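# Snap a folding cover onto a frame riding a cart

## Task

Attach the folding cover to the frame carried by the moving cart by pressing both of the cover's studs into the frame's two holes until each one clicks. The frame can only be reached while it travels past: every press of the green button drives the cart once from one end of its rail to the other, at constant speed and with no pause.

## Robot and tools

Setup. Four identical i2rt Big YAM arms, arm1 to arm4, stand in a row along y of about -0.65, at x of about -0.86, -0.29, +0.28 and +0.85 (foot heights 0.73 to 0.83 m; the table tops under them are at z=+0.720). Each foot points along its own +x, which for all four is roughly scene +y, toward the work area. Each arm has six revolute joints, a two-finger gripper and a wrist camera. Two fixed room cameras, cam_face and cam_high, watch the scene. The hand reaches about 1.0 m from the joint1 axis.

Frame. Every pose is in one shared scene frame: origin on the floor, +z up, positions in metres, orientation as a quaternion in w, x, y, z order. The hand point is between the finger pads, roughly 1 cm behind the tips; the fingers point along the hand's +z and open along its y. Printed hand poses may be off, more so when the arm is stretched.

move. Takes up to four keys, arm1 to arm4, plus cameras. An arm left out receives nothing new (it may still be pushing toward an older target). Each arm's part is an object with:
- joints: absolute joint targets by name, in radians, plus gripper_m in metres. Ranges: joint1_rad -2.879 to 2.879 (turns the arm about its foot, positive counter-clockwise seen from above); joint2_rad 0 to 3.141 (shoulder, 0 = upper arm pointing back, positive raises it forward); joint3_rad 0 to 3.019 (elbow, 0 = folded, positive opens); joint4_rad -1.692 to 1.57 (hand pitch, positive tips fingers up); joint5_rad -1.57 to 1.57 (hand yaw, positive toward the arm's right); joint6_rad -2.094 to 2.094 (hand roll, positive clockwise viewed from behind); gripper_m 0 to 0.093 (fingertip gap).
- target: one list of seven numbers [x, y, z, qw, qx, qy, qz], an absolute hand pose in the scene frame. The hand travels in a straight line toward it from its current hand_target. When target is given, joints may only contain gripper_m.
- speed: top speed of that straight path, 0.002 to 0.5 m/s (default 0.25); rotation is capped at twice this in rad/s. Only valid with target.
- min_time_s: 0.1 to 8 s, the shortest duration for that arm's joint motions; used with joints.
All motions in one call begin together. Hand paths in one call finish together, paced by the slowest; each lasts 0.5 to 10 s and is cut off at 10 s. No call exceeds 15 s. Paths do not avoid obstacles or other arms. The hand lags, may wander off the line, may overshoot the speed near full stretch, and often stops a centimetre or more away. A move with no action returns full state for all arms, all images and the scene number. Unknown keys make the call invalid; out-of-range values get it refused, and a refusal (or a stop during a call) cancels the rest of that reply's move, wait and finished_scene calls.

wait: seconds from 0 to 10; nothing new is commanded, time passes; optional cameras as in move.

zoom_image: camera name and region [x0, y0, x1, y1] in pixels (top-left origin, at most 504 by 504) of that camera's latest image. Wrist images are 672x504 fisheye; room images are 896x504.

read_manual: only returns licence text. finished_scene: scene number; ends the scene irreversibly, and the goal must hold without robot support.

Results. Each arm reports joint_positions, Joint velocities (same order, rad/s and m/s for the gripper; "within noise" means still), joint torques (positive toward larger angle; joints 3 and 4 wrap at ±28 N m), hand and hand_target poses, and joint_status/hand_status. The "move" line gives per arm "done" or its worst status. Status words: off_target (resting away from target, maybe still pushing); time_out (the arm kept targets near where it stood and keeps pushing; on_its_own lists those not yet reached; send the reported position to relax it); not_followed, "joint command not followed" or "pose unreachable" (a safety check blocked the targets, the gripper part still runs). An arm marked "as last shown" was not commanded; its statuses read "not commanded". The "pictures" line orders the images, which may lag the state slightly. MOTOR HOT warns of heating; OVER-TEMPERATURE FAULT means the arm went limp for 30 to 60 s or more, and affected keys read limit_stop_at_motor_heat: resend them.

Gripper readings. Gripping a rigid part at full force reads up to 5 mm under the part's width (some grippers up to 2 mm over). Empty and closed reads 0.000 to 0.003. Command about 5 mm below the first-contact reading for a firm grip; open well above the reading to release.

Suggested order: look with cameras, grasp the cover, position it above the rail, press the green button, track the cart, align both studs over the holes, press down until they seat, then release and back away.

Avoid. Arms never stop on contact and push hard; forcing into things or unreachable poses overheats motors. A hard squeeze between two robots (including a gripper closing on another arm's fingers) fails the scene, and a hard collision may. The self-collision check is not reliable and ignores fingers, gripper housings and cameras meeting. Do not knock items out of the work area, drop parts from height, release parts while they move, or strike fixed or heavy objects. Thinking time lets the scene keep running with the last command held, so the cart keeps moving while you deliberate.

Each tool is called after "Call:" by a JSON object that holds its "name" and its "arguments".

## Session

Call:
{"name": "move", "arguments": {}}

Scene clock: 0.00 s.
Joint torques (N m): no reading
Heat: arm1: hottest joint3_rad 38 °C; arm2: hottest joint3_rad 40 °C; arm3: hottest joint2_rad 38 °C; arm4: hottest gripper 38 °C.
Joint velocities: within noise
arm1.joint_positions: joint1_rad=+0.352 joint2_rad=+0.620 joint3_rad=+1.343 joint4_rad=-1.198 joint5_rad=+0.101 joint6_rad=+0.278 gripper_m=+0.09396
arm1.joint_status: not commanded
arm1.hand: x=-0.9447 y=-0.4057 z=+1.3362 quat_wxyz=(-0.270, +0.617, -0.593, -0.441) (m; scene frame)
arm1.hand_target: x=-0.9438 y=-0.4085 z=+1.3492 quat_wxyz=(-0.275, +0.611, -0.588, -0.452) (m; scene frame)
arm1.hand_status: not commanded
arm2.joint_positions: joint1_rad=-0.014 joint2_rad=+0.582 joint3_rad=+1.343 joint4_rad=-1.512 joint5_rad=-0.262 joint6_rad=+0.057 gripper_m=+0.09396
arm2.joint_status: not commanded
arm2.hand: x=-0.3239 y=-0.4461 z=+1.2246 quat_wxyz=(-0.180, +0.655, -0.635, -0.368) (m; scene frame)
arm2.hand_target: x=-0.3238 y=-0.4470 z=+1.2365 quat_wxyz=(-0.189, +0.653, -0.629, -0.377) (m; scene frame)
arm2.hand_status: not commanded
arm3.joint_positions: joint1_rad=-0.265 joint2_rad=+0.603 joint3_rad=+1.418 joint4_rad=-1.371 joint5_rad=+0.243 joint6_rad=-0.174 gripper_m=+0.09396
arm3.joint_status: not commanded
arm3.hand: x=+0.3659 y=-0.4530 z=+1.3725 quat_wxyz=(-0.466, +0.551, -0.671, -0.170) (m; scene frame)
arm3.hand_target: x=+0.3650 y=-0.4559 z=+1.3834 quat_wxyz=(-0.475, +0.546, -0.668, -0.177) (m; scene frame)
arm3.hand_status: not commanded
arm4.joint_positions: joint1_rad=-0.115 joint2_rad=+0.615 joint3_rad=+1.364 joint4_rad=-1.377 joint5_rad=+0.120 joint6_rad=-0.257 gripper_m=+0.09396
arm4.joint_status: not commanded
arm4.hand: x=+0.9100 y=-0.4200 z=+1.3431 quat_wxyz=(-0.410, +0.640, -0.619, -0.197) (m; scene frame)
arm4.hand_target: x=+0.9096 y=-0.4216 z=+1.3561 quat_wxyz=(-0.421, +0.635, -0.615, -0.204) (m; scene frame)
arm4.hand_status: not commanded
pictures: arm1_cam_wrist, arm2_cam_wrist, arm3_cam_wrist, arm4_cam_wrist, cam_face, cam_high

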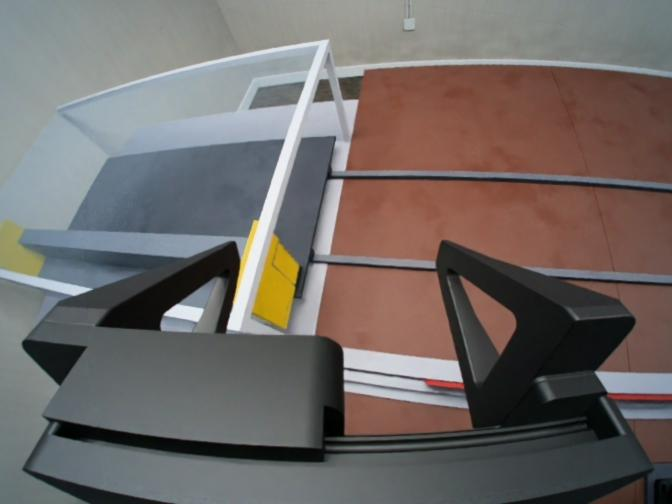

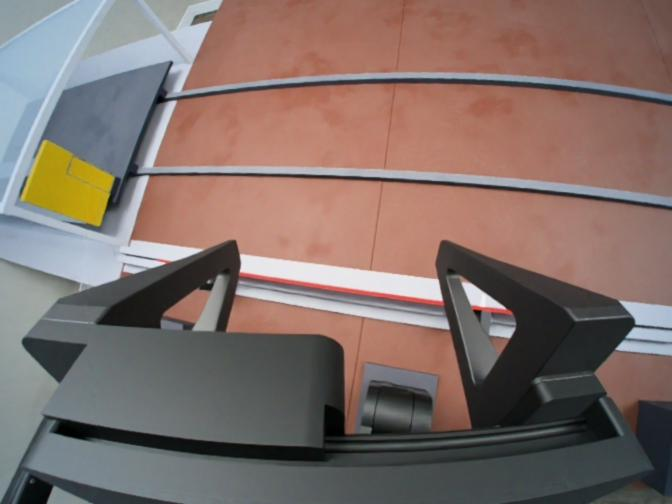

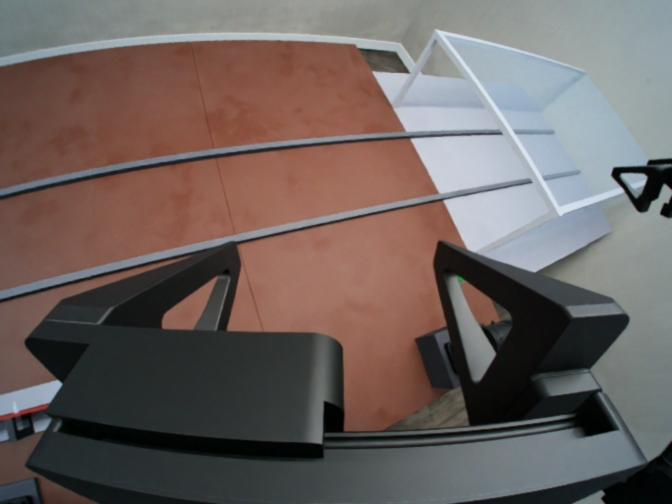

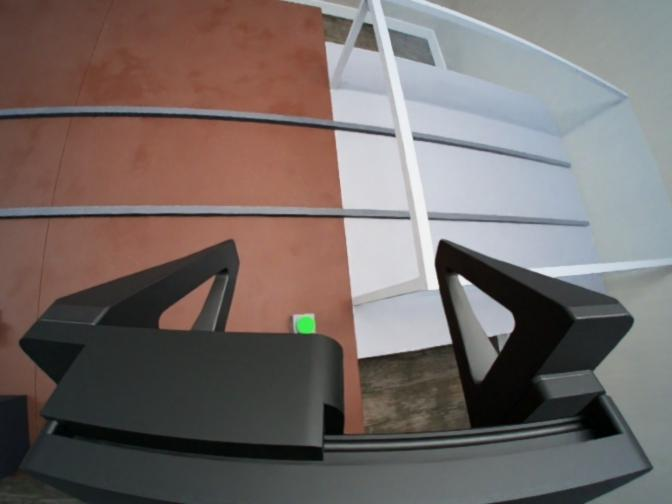

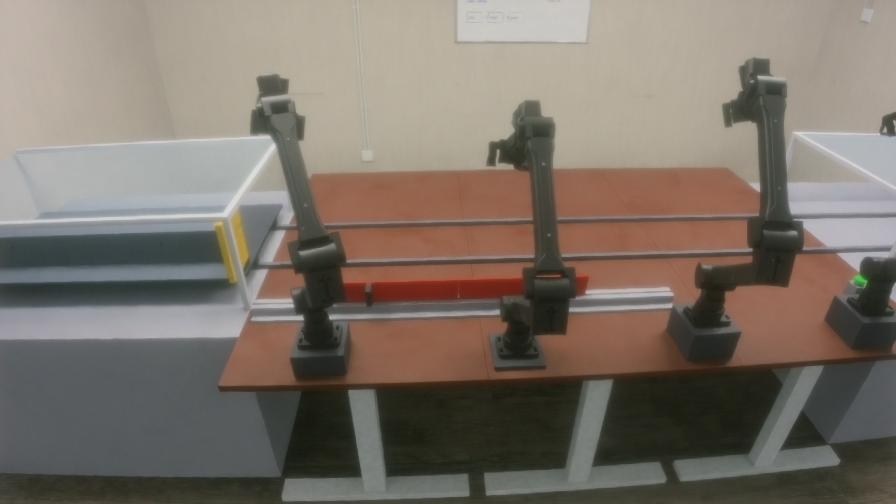

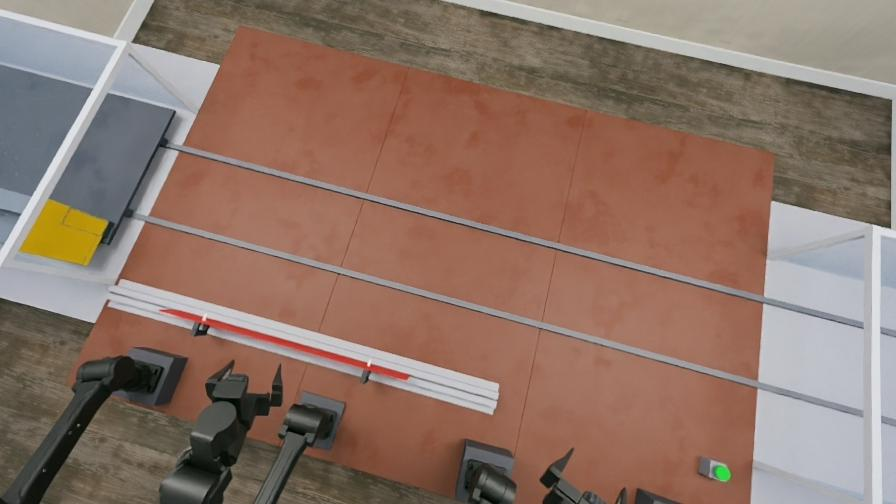

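Call:
{"name": "zoom_image", "arguments": {"camera": "cam_high", "region": [80, 240, 520, 440]}}

Call:
{"name": "zoom_image", "arguments": {"camera": "cam_face", "region": [230, 230, 690, 340]}}

Call:
{"name": "zoom_image", "arguments": {"camera": "cam_high", "region": [0, 60, 240, 290]}}

Call:
{"name": "zoom_image", "arguments": {"camera": "arm2_cam_wrist", "region": [0, 30, 500, 440]}}

Call:
{"name": "zoom_image", "arguments": {"camera": "arm1_cam_wrist", "region": [0, 30, 500, 440]}}

Scaled by 1.145.

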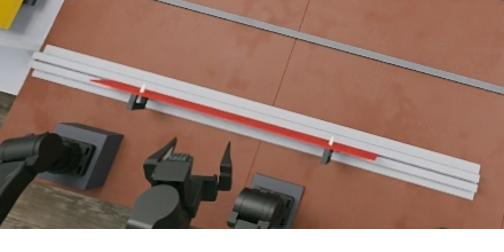

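Scaled by 1.096.

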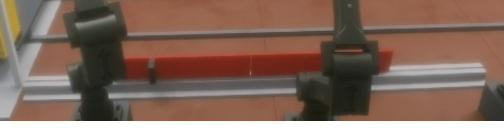

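Scaled by 2.100.

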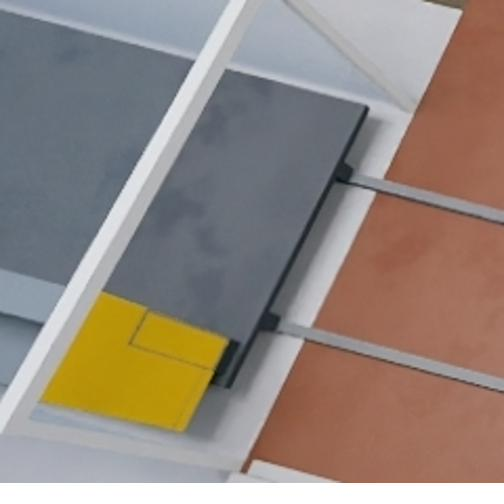

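Scaled by 1.008 from the camera's 672x504 image, which has a finer 960x720 frame.

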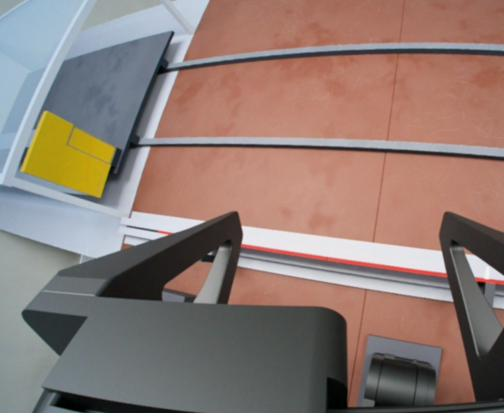

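Scaled by 1.008 from the camera's 672x504 image, which has a finer 960x720 frame.

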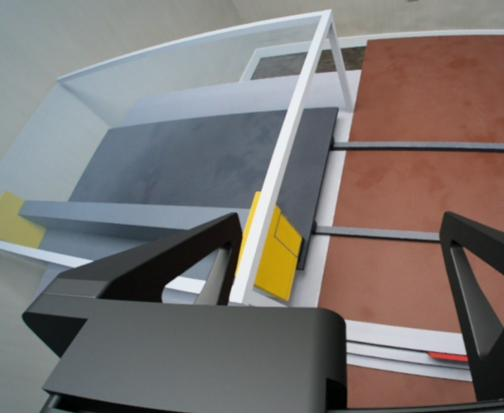

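Call:
{"name": "move", "arguments": {"arm1": {"target":[-0.8,-0.42,1.12,0,0.7071,-0.7071,0],"speed":0.4}, "arm2": {"target":[-0.23,-0.42,1.12,0,0.7071,-0.7071,0],"speed":0.4}, "arm4": {"target":[0.85,-0.40,1.1,0,0.7071,-0.7071,0],"speed":0.4,"joints":{"gripper_m":0.0}}, "cameras": ["arm1_cam_wrist","arm2_cam_wrist","arm4_cam_wrist"]}}

Call:
{"name": "zoom_image", "arguments": {"camera": "arm2_cam_wrist", "region": [0, 0, 503, 400]}}

Call:
{"name": "zoom_image", "arguments": {"camera": "arm1_cam_wrist", "region": [0, 0, 503, 400]}}

Scene clock: 24.53 s.
Joint torques (N m): arm1=[-1.2 -4.6 9.74 0.09 0.05 -0.16] | arm2=[-1.44 -2.32 7.57 0.68 -0.05 -0.14] | arm3=[-1.61 1.9 10.25 1.99 -0.06 0.08] | arm4=[-0.73 -3.43 9.09 0.01 -0.16 0.18]
Heat: arm1: hottest joint3_rad 43 °C; arm2: hottest joint3_rad 42 °C; arm3: hottest joint2_rad 37 °C; arm4: hottest gripper 37 °C.
move: arm1 off_target; arm2 off_target; arm4 done
Joint velocities: within noise
arm1.joint_positions: joint1_rad=-0.280 joint2_rad=+0.901 joint3_rad=+1.180 joint4_rad=-1.687 joint5_rad=-0.014 joint6_rad=-0.251 gripper_m=+0.09396
arm1.joint_status: not commanded
arm1.hand: x=-0.8030 y=-0.4157 z=+1.1228 quat_wxyz=(-0.068, +0.703, -0.707, -0.041) (m; scene frame)
arm1.hand_target: x=-0.8013 y=-0.4190 z=+1.1188 quat_wxyz=(-0.061, +0.705, -0.705, -0.034) (m; scene frame)
arm1.hand_status: off_target (0.006 m and 9.1 deg from the pose sent, 0.261 m and 62.4 deg at the start; a joint's target at an end of its range on 42 of 70 steps)
arm2.joint_positions: joint1_rad=-0.213 joint2_rad=+0.815 joint3_rad=+1.270 joint4_rad=-1.698 joint5_rad=+0.008 joint6_rad=-0.216 gripper_m=+0.09396
arm2.joint_status: not commanded
arm2.hand: x=-0.2318 y=-0.4158 z=+1.1156 quat_wxyz=(-0.131, +0.697, -0.700, -0.085) (m; scene frame)
arm2.hand_target: x=-0.2299 y=-0.4179 z=+1.1183 quat_wxyz=(-0.132, +0.698, -0.699, -0.082) (m; scene frame)
arm2.hand_status: off_target (0.006 m and 18.0 deg from the pose sent, 0.143 m and 48.4 deg at the start; pose on its path clipped on 8 of 70 steps; a joint's target at an end of its range on 55 of 70 steps)
arm3: as last shown
arm4.joint_positions: joint1_rad=+0.048 joint2_rad=+0.978 joint3_rad=+1.087 joint4_rad=-1.672 joint5_rad=+0.000 joint6_rad=-0.010 gripper_m=+0.00045
arm4.joint_status: all done
arm4.hand: x=+0.8540 y=-0.3979 z=+1.0988 quat_wxyz=(-0.003, +0.709, -0.705, +0.003) (m; scene frame)
arm4.hand_target: x=+0.8514 y=-0.3994 z=+1.0990 quat_wxyz=(+0.002, +0.707, -0.707, +0.005) (m; scene frame)
arm4.hand_status: done (0.005 m and 0.5 deg from the pose sent, 0.251 m and 54.1 deg at the start; a joint's target at an end of its range on 9 of 70 steps)
pictures: arm1_cam_wrist, arm2_cam_wrist, arm4_cam_wrist

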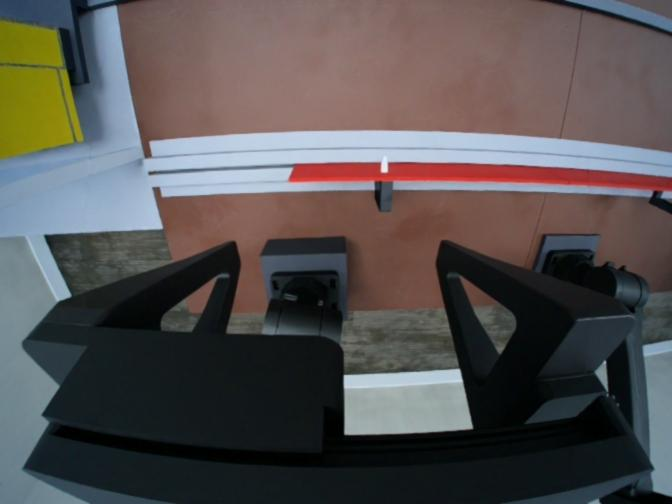

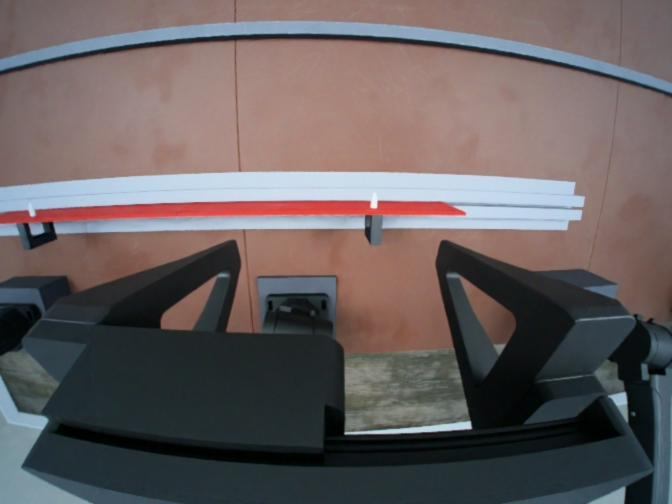

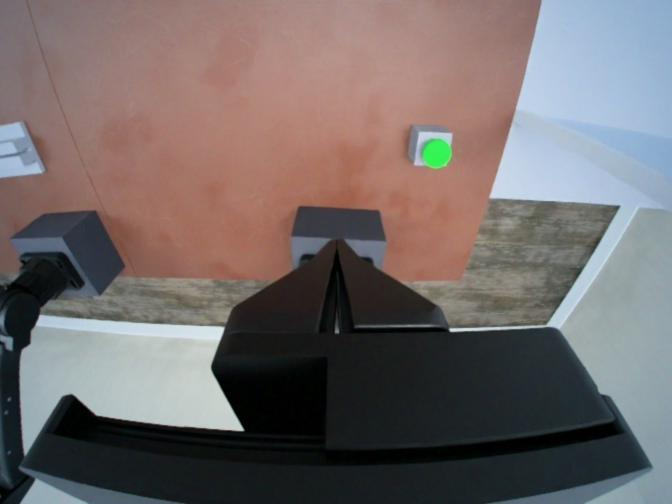

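Scaled by 1.002 from the camera's 672x504 image, which has a finer 960x720 frame.

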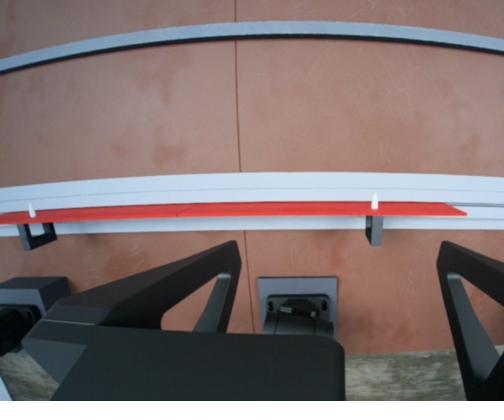

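Scaled by 1.002 from the camera's 672x504 image, which has a finer 960x720 frame.

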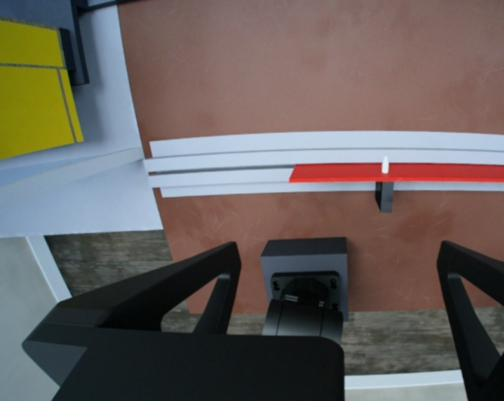

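Call:
{"name": "move", "arguments": {"arm1": {"target":[-0.8,-0.40,1.3,-0.2,0.68,-0.68,-0.2],"speed":0.4}, "arm2": {"target":[-0.26,-0.42,1.22,-0.13,0.7,-0.7,-0.08],"speed":0.4}, "arm4": {"target":[1.01,-0.48,0.9,0,0.7071,-0.7071,0],"speed":0.4}, "cameras": ["arm4_cam_wrist","cam_high","cam_face"]}}

Scene clock: 41.30 s.
Joint torques (N m): arm1=[-1.67 -4.25 13.81 1.02 -0.42 -0.12] | arm2=[-0.15 -0.5 9.68 1.06 -0.01 0.1] | arm3=[-1.61 1.85 10.26 2.03 -0.05 0.07] | arm4=[-2.14 -2.2 8.39 0.75 -0.22 -0.11]
Heat: arm1: hottest joint3_rad 44 °C; arm2: hottest joint3_rad 43 °C; arm3: hottest joint2_rad 37 °C; arm4: hottest gripper 37 °C.
move: arm1 off_target; arm2 off_target; arm4 done
Joint velocities: within noise
arm1.joint_positions: joint1_rad=-0.413 joint2_rad=+0.889 joint3_rad=+1.530 joint4_rad=-1.689 joint5_rad=-0.220 joint6_rad=-0.312 gripper_m=+0.09396
arm1.joint_status: not commanded
arm1.hand: x=-0.8000 y=-0.3961 z=+1.2771 quat_wxyz=(-0.190, +0.674, -0.686, -0.198) (m; scene frame)
arm1.hand_target: x=-0.7998 y=-0.3991 z=+1.2984 quat_wxyz=(-0.211, +0.674, -0.678, -0.205) (m; scene frame)
arm1.hand_status: off_target (0.023 m and 1.4 deg from the pose sent, 0.178 m and 24.1 deg at the start; a joint's target at an end of its range on 59 of 59 steps)
arm2.joint_positions: joint1_rad=-0.069 joint2_rad=+0.769 joint3_rad=+1.456 joint4_rad=-1.698 joint5_rad=+0.049 joint6_rad=-0.101 gripper_m=+0.09396
arm2.joint_status: not commanded
arm2.hand: x=-0.2576 y=-0.4208 z=+1.2050 quat_wxyz=(-0.219, +0.684, -0.677, -0.160) (m; scene frame)
arm2.hand_target: x=-0.2593 y=-0.4215 z=+1.2207 quat_wxyz=(-0.227, +0.681, -0.675, -0.170) (m; scene frame)
arm2.hand_status: off_target (0.015 m and 14.0 deg from the pose sent, 0.108 m and 0.7 deg at the start; a joint's target at an end of its range on 59 of 59 steps)
arm3: as last shown
arm4.joint_positions: joint1_rad=-0.692 joint2_rad=+1.012 joint3_rad=+0.571 joint4_rad=-1.143 joint5_rad=-0.015 joint6_rad=-0.739 gripper_m=+0.00045
arm4.joint_status: not commanded
arm4.hand: x=+1.0019 y=-0.4835 z=+0.9013 quat_wxyz=(+0.007, +0.705, -0.709, -0.002) (m; scene frame)
arm4.hand_target: x=+1.0060 y=-0.4808 z=+0.9005 quat_wxyz=(+0.003, +0.708, -0.707, -0.004) (m; scene frame)
arm4.hand_status: done (0.009 m and 0.9 deg from the pose sent, 0.266 m and 0.5 deg at the start)
pictures: arm4_cam_wrist, cam_face, cam_high

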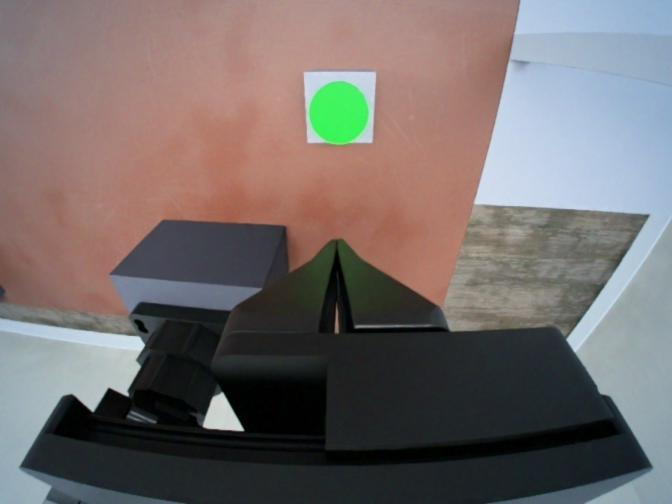

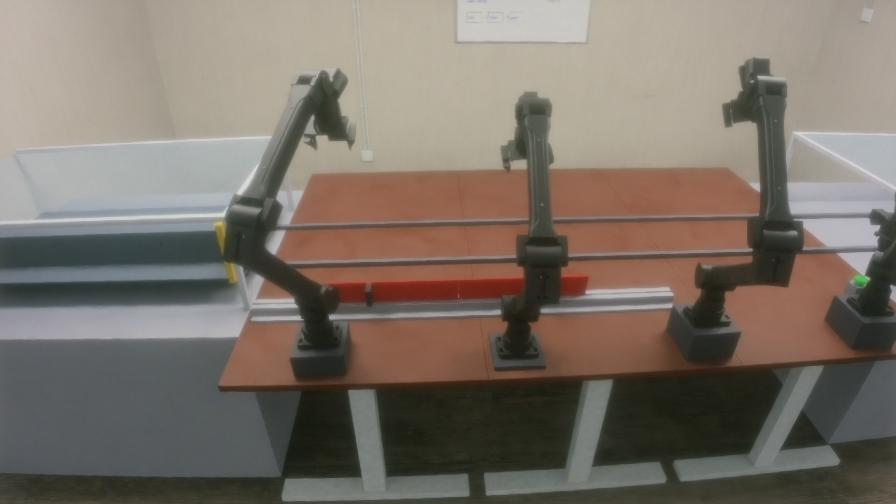

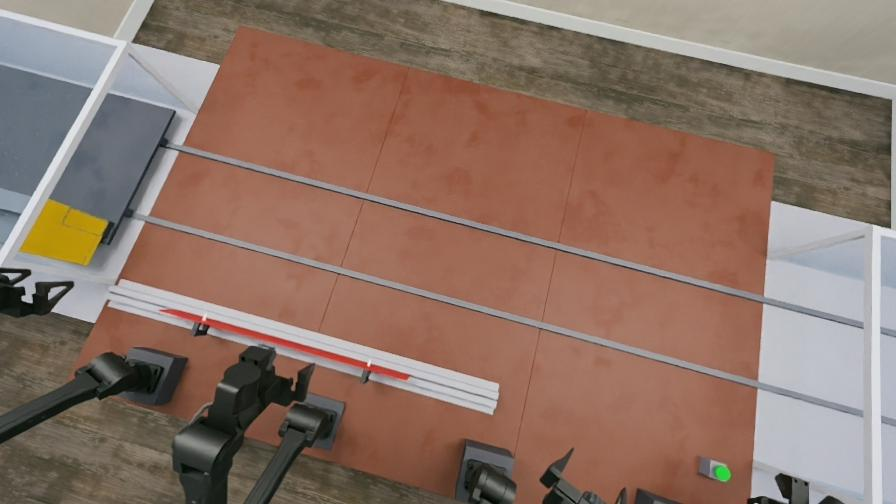

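Call:
{"name": "move", "arguments": {"arm4": {"target":[1.005,-0.465,0.81,0,0.7071,-0.7071,0],"speed":0.3}, "cameras": ["arm4_cam_wrist","cam_face"]}}

Call:
{"name": "zoom_image", "arguments": {"camera": "cam_face", "region": [760, 220, 896, 360]}}

Scene clock: 46.43 s.
Joint torques (N m): arm1=[-1.2 -3.84 13.89 1.11 -0.38 -0.17] | arm2=[-0.15 -0.5 9.66 1.07 -0.01 0.1] | arm3=[-1.55 1.9 10.24 1.96 -0.05 0.08] | arm4=[-0.85 -3.49 6.42 0.81 0.06 0.16]
Heat: arm1: hottest joint3_rad 45 °C; arm2: hottest joint3_rad 44 °C; arm3: hottest joint2_rad 37 °C; arm4: hottest joint2_rad 36 °C.
move: arm4 done
Joint velocities: within noise
arm1, arm2, arm3: as last shown
arm4.joint_positions: joint1_rad=-0.656 joint2_rad=+1.257 joint3_rad=+0.450 joint4_rad=-0.767 joint5_rad=-0.014 joint6_rad=-0.714 gripper_m=+0.00045
arm4.joint_status: not commanded
arm4.hand: x=+1.0046 y=-0.4701 z=+0.8123 quat_wxyz=(+0.002, +0.709, -0.705, -0.001) (m; scene frame)
arm4.hand_target: x=+1.0060 y=-0.4665 z=+0.8106 quat_wxyz=(-0.001, +0.707, -0.707, +0.000) (m; scene frame)
arm4.hand_status: done (0.006 m and 0.5 deg from the pose sent, 0.093 m and 0.9 deg at the start)
pictures: arm4_cam_wrist, cam_face

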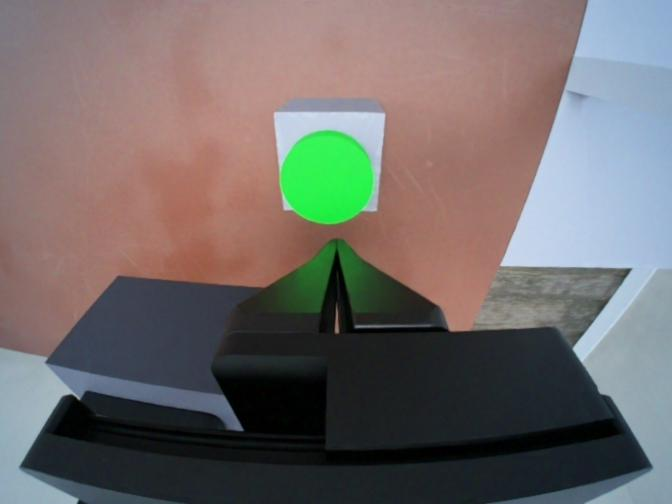

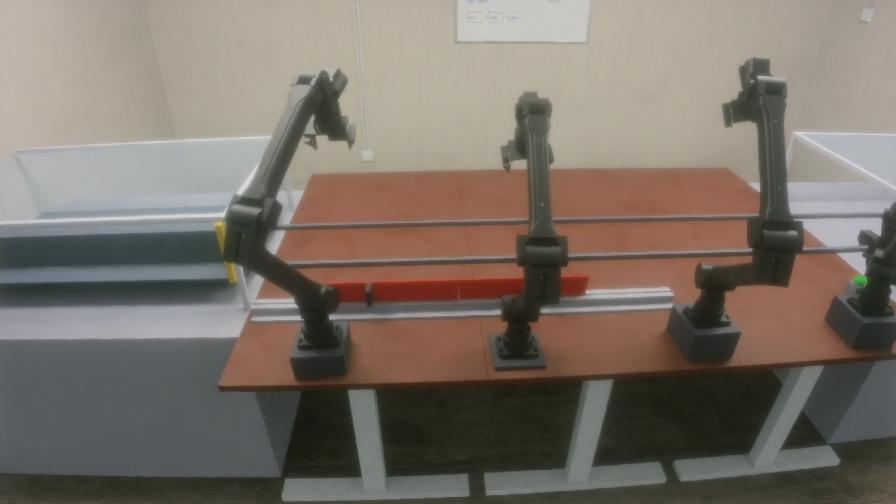

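Scaled by 3.600.

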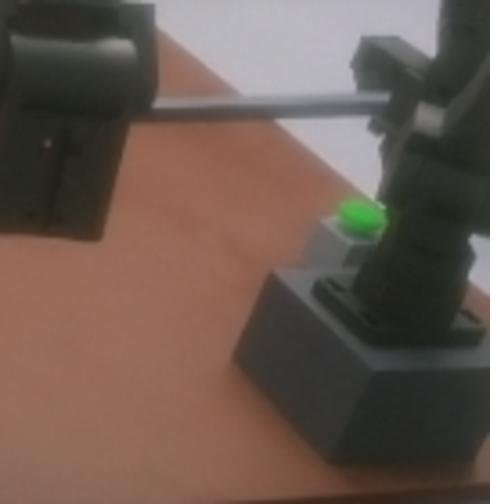

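Call:
{"name": "move", "arguments": {"arm4": {"target":[1.0,-0.456,0.775,0,0.7071,-0.7071,0],"speed":0.2}, "cameras": ["arm4_cam_wrist","cam_high"]}}

Scene clock: 53.30 s.
Joint torques (N m): arm1=[-1.67 -3.08 13.94 1.03 -0.38 -0.18] | arm2=[-0.15 -0.5 9.66 1.06 -0.01 0.1] | arm3=[-1.55 1.9 10.18 2.06 -0.05 0.08] | arm4=[0.44 0.03 4.25 3.29 -0.56 0.21]
Heat: arm1: hottest joint3_rad 46 °C; arm2: hottest joint3_rad 44 °C; arm3: hottest joint2_rad 37 °C; arm4: hottest joint2_rad 36 °C.
move: arm4 off_target
Joint velocities: within noise
arm1, arm2, arm3: as last shown
arm4.joint_positions: joint1_rad=-0.627 joint2_rad=+1.311 joint3_rad=+0.444 joint4_rad=-0.701 joint5_rad=+0.003 joint6_rad=-0.671 gripper_m=+0.00045
arm4.joint_status: not commanded
arm4.hand: x=+1.0049 y=-0.4638 z=+0.7991 quat_wxyz=(-0.001, +0.704, -0.710, +0.007) (m; scene frame)
arm4.hand_target: x=+0.9998 y=-0.4579 z=+0.7809 quat_wxyz=(-0.003, +0.707, -0.708, +0.000) (m; scene frame)
arm4.hand_status: off_target (0.026 m and 0.9 deg from the pose sent, 0.040 m and 0.5 deg at the start)
pictures: arm4_cam_wrist, cam_high

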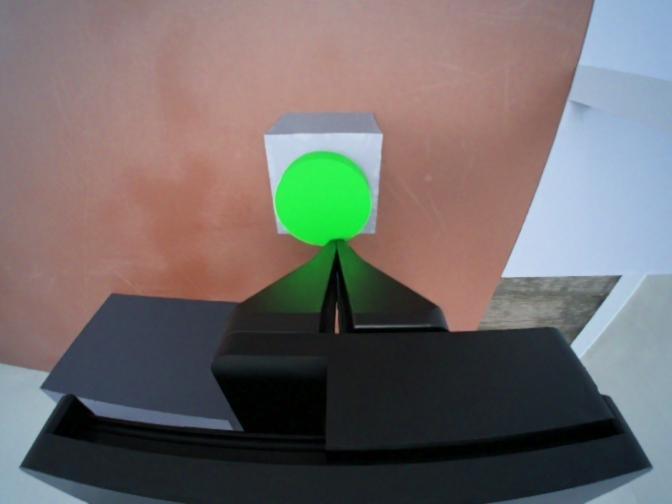

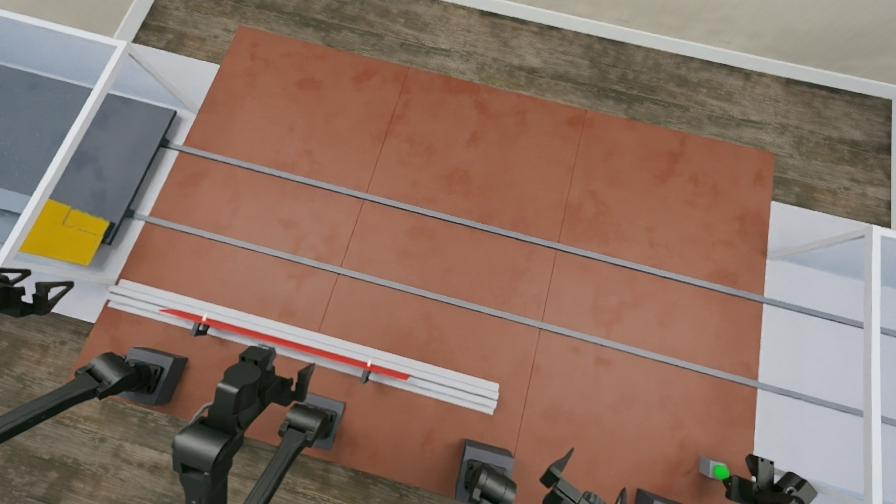

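Call:
{"name": "move", "arguments": {"arm4": {"target":[1.0,-0.437,0.815,0,0.7071,-0.7071,0],"speed":0.2}}}

Call:
{"name": "move", "arguments": {"arm4": {"target":[1.0,-0.437,0.77,0,0.7071,-0.7071,0],"speed":0.2}, "cameras": ["arm4_cam_wrist","cam_high"]}}

Call:
{"name": "wait", "arguments": {"seconds": 0.5, "cameras": ["cam_high"]}}

Scene clock: 57.40 s.
Joint torques (N m): arm1=[-0.97 -3.84 13.74 1.02 -0.33 -0.11] | arm2=[-0.15 -0.5 9.66 1.06 -0.01 0.1] | arm3=[-1.73 1.73 10.25 2.04 -0.05 0.08] | arm4=[-0.85 -4.19 9.32 -0.16 -0.19 0.15]
Heat: arm1: hottest joint3_rad 46 °C; arm2: hottest joint3_rad 44 °C; arm3: hottest joint2_rad 37 °C; arm4: hottest joint2_rad 36 °C.
move: arm4 off_target
Joint velocities: within noise
arm1, arm2, arm3: as last shown
arm4.joint_positions: joint1_rad=-0.564 joint2_rad=+1.314 joint3_rad=+0.470 joint4_rad=-0.751 joint5_rad=-0.008 joint6_rad=-0.625 gripper_m=+0.00044
arm4.joint_status: not commanded
arm4.hand: x=+0.9920 y=-0.4528 z=+0.8049 quat_wxyz=(+0.013, +0.710, -0.704, +0.004) (m; scene frame)
arm4.hand_target: x=+0.9992 y=-0.4383 z=+0.8129 quat_wxyz=(+0.004, +0.708, -0.707, +0.000) (m; scene frame)
arm4.hand_status: off_target (0.020 m and 1.6 deg from the pose sent, 0.032 m and 0.9 deg at the start)
pictures: none

Scene clock: 58.37 s.
Joint torques (N m): arm1=[-1.38 -3.37 13.94 0.91 -0.35 -0.16] | arm2=[-0.15 -0.5 9.66 1.06 -0.01 0.09] | arm3=[-1.55 1.73 10.24 2.03 -0.06 0.08] | arm4=[-0.85 0.56 4.88 4.67 -0.18 0.17]
Heat: arm1: hottest joint3_rad 46 °C; arm2: hottest joint3_rad 44 °C; arm3: hottest joint2_rad 37 °C; arm4: hottest joint2_rad 36 °C.
move: arm4 off_target
Joint velocities: within noise
arm1, arm2, arm3: as last shown
arm4.joint_positions: joint1_rad=-0.564 joint2_rad=+1.342 joint3_rad=+0.471 joint4_rad=-0.733 joint5_rad=-0.008 joint6_rad=-0.624 gripper_m=+0.00044
arm4.joint_status: not commanded
arm4.hand: x=+0.9928 y=-0.4519 z=+0.7991 quat_wxyz=(+0.017, +0.709, -0.705, +0.004) (m; scene frame)
arm4.hand_target: x=+0.9987 y=-0.4393 z=+0.7787 quat_wxyz=(-0.003, +0.707, -0.707, -0.001) (m; scene frame)
arm4.hand_status: off_target (0.034 m and 2.0 deg from the pose sent, 0.039 m and 1.6 deg at the start)
pictures: arm4_cam_wrist, cam_high

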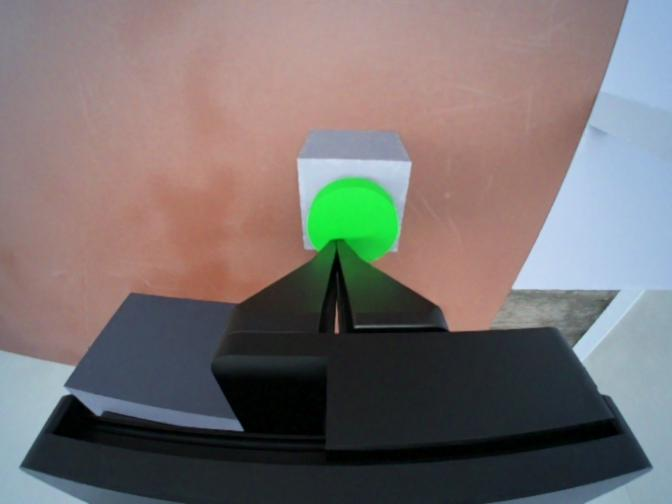

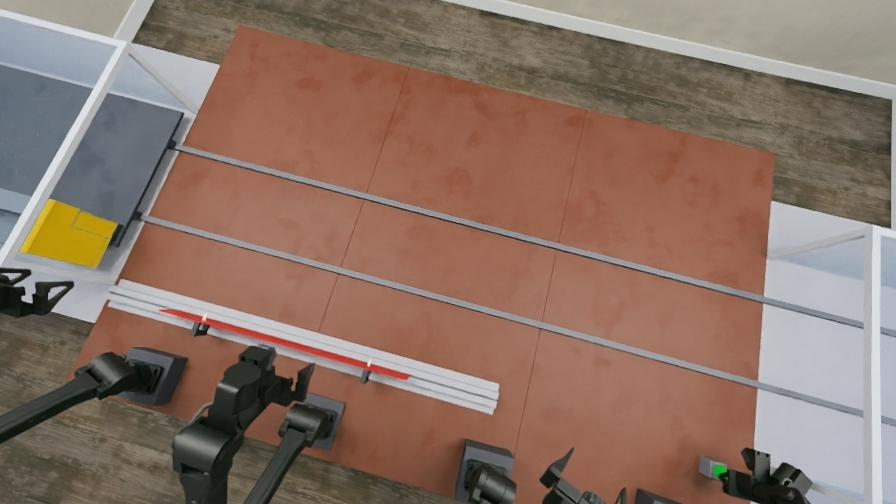

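Scene clock: 58.87 s.
Joint torques (N m): arm1=[-1.67 -4.25 13.82 1.03 -0.33 -0.11] | arm2=[-0.15 -0.5 9.66 1.06 -0.01 0.1] | arm3=[-1.67 1.85 10.25 2.02 -0.03 0.07] | arm4=[-0.85 0.62 4.92 4.68 -0.17 0.18]
Heat: arm1: hottest joint3_rad 46 °C; arm2: hottest joint3_rad 45 °C; arm3: hottest joint2_rad 37 °C; arm4: hottest joint2_rad 36 °C.
Joint velocities: within noise
arm1.joint_positions: joint1_rad=-0.413 joint2_rad=+0.889 joint3_rad=+1.530 joint4_rad=-1.689 joint5_rad=-0.220 joint6_rad=-0.312 gripper_m=+0.09396
arm1.joint_status: not commanded
arm1.hand: x=-0.8000 y=-0.3961 z=+1.2771 quat_wxyz=(-0.190, +0.674, -0.686, -0.198) (m; scene frame)
arm1.hand_target: x=-0.7998 y=-0.3991 z=+1.2984 quat_wxyz=(-0.211, +0.674, -0.678, -0.205) (m; scene frame)
arm1.hand_status: not commanded
arm2.joint_positions: joint1_rad=-0.069 joint2_rad=+0.769 joint3_rad=+1.456 joint4_rad=-1.698 joint5_rad=+0.049 joint6_rad=-0.101 gripper_m=+0.09396
arm2.joint_status: not commanded
arm2.hand: x=-0.2576 y=-0.4208 z=+1.2050 quat_wxyz=(-0.219, +0.684, -0.677, -0.160) (m; scene frame)
arm2.hand_target: x=-0.2593 y=-0.4215 z=+1.2207 quat_wxyz=(-0.227, +0.681, -0.675, -0.170) (m; scene frame)
arm2.hand_status: not commanded
arm3.joint_positions: joint1_rad=-0.265 joint2_rad=+0.603 joint3_rad=+1.418 joint4_rad=-1.371 joint5_rad=+0.243 joint6_rad=-0.174 gripper_m=+0.09396
arm3.joint_status: not commanded
arm3.hand: x=+0.3659 y=-0.4530 z=+1.3725 quat_wxyz=(-0.466, +0.551, -0.671, -0.170) (m; scene frame)
arm3.hand_target: x=+0.3650 y=-0.4559 z=+1.3834 quat_wxyz=(-0.475, +0.546, -0.668, -0.177) (m; scene frame)
arm3.hand_status: not commanded
arm4.joint_positions: joint1_rad=-0.564 joint2_rad=+1.342 joint3_rad=+0.471 joint4_rad=-0.733 joint5_rad=-0.008 joint6_rad=-0.624 gripper_m=+0.00044
arm4.joint_status: not commanded
arm4.hand: x=+0.9928 y=-0.4519 z=+0.7991 quat_wxyz=(+0.017, +0.709, -0.705, +0.004) (m; scene frame)
arm4.hand_target: x=+0.9987 y=-0.4393 z=+0.7787 quat_wxyz=(-0.003, +0.707, -0.707, -0.001) (m; scene frame)
arm4.hand_status: off_target (0.034 m and 2.0 deg from the pose sent, 0.039 m and 1.6 deg at the start)
wait: 0.50 s; at rest by 0.27 s
pictures: cam_high

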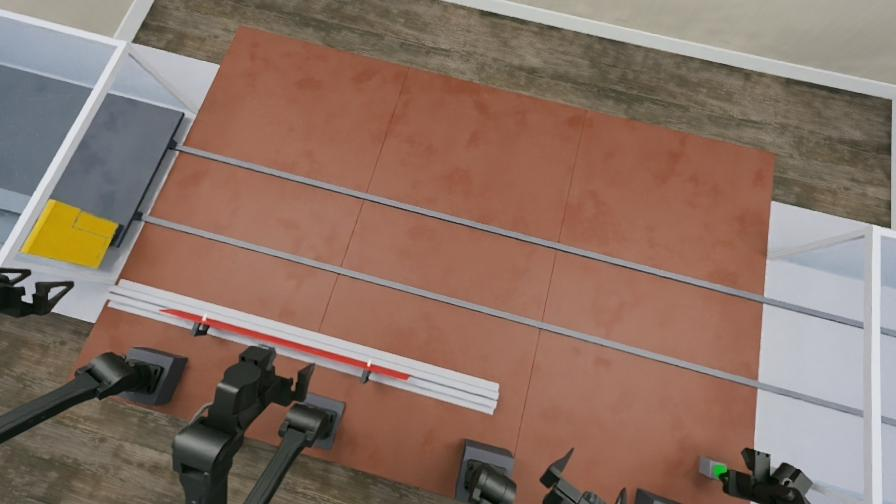

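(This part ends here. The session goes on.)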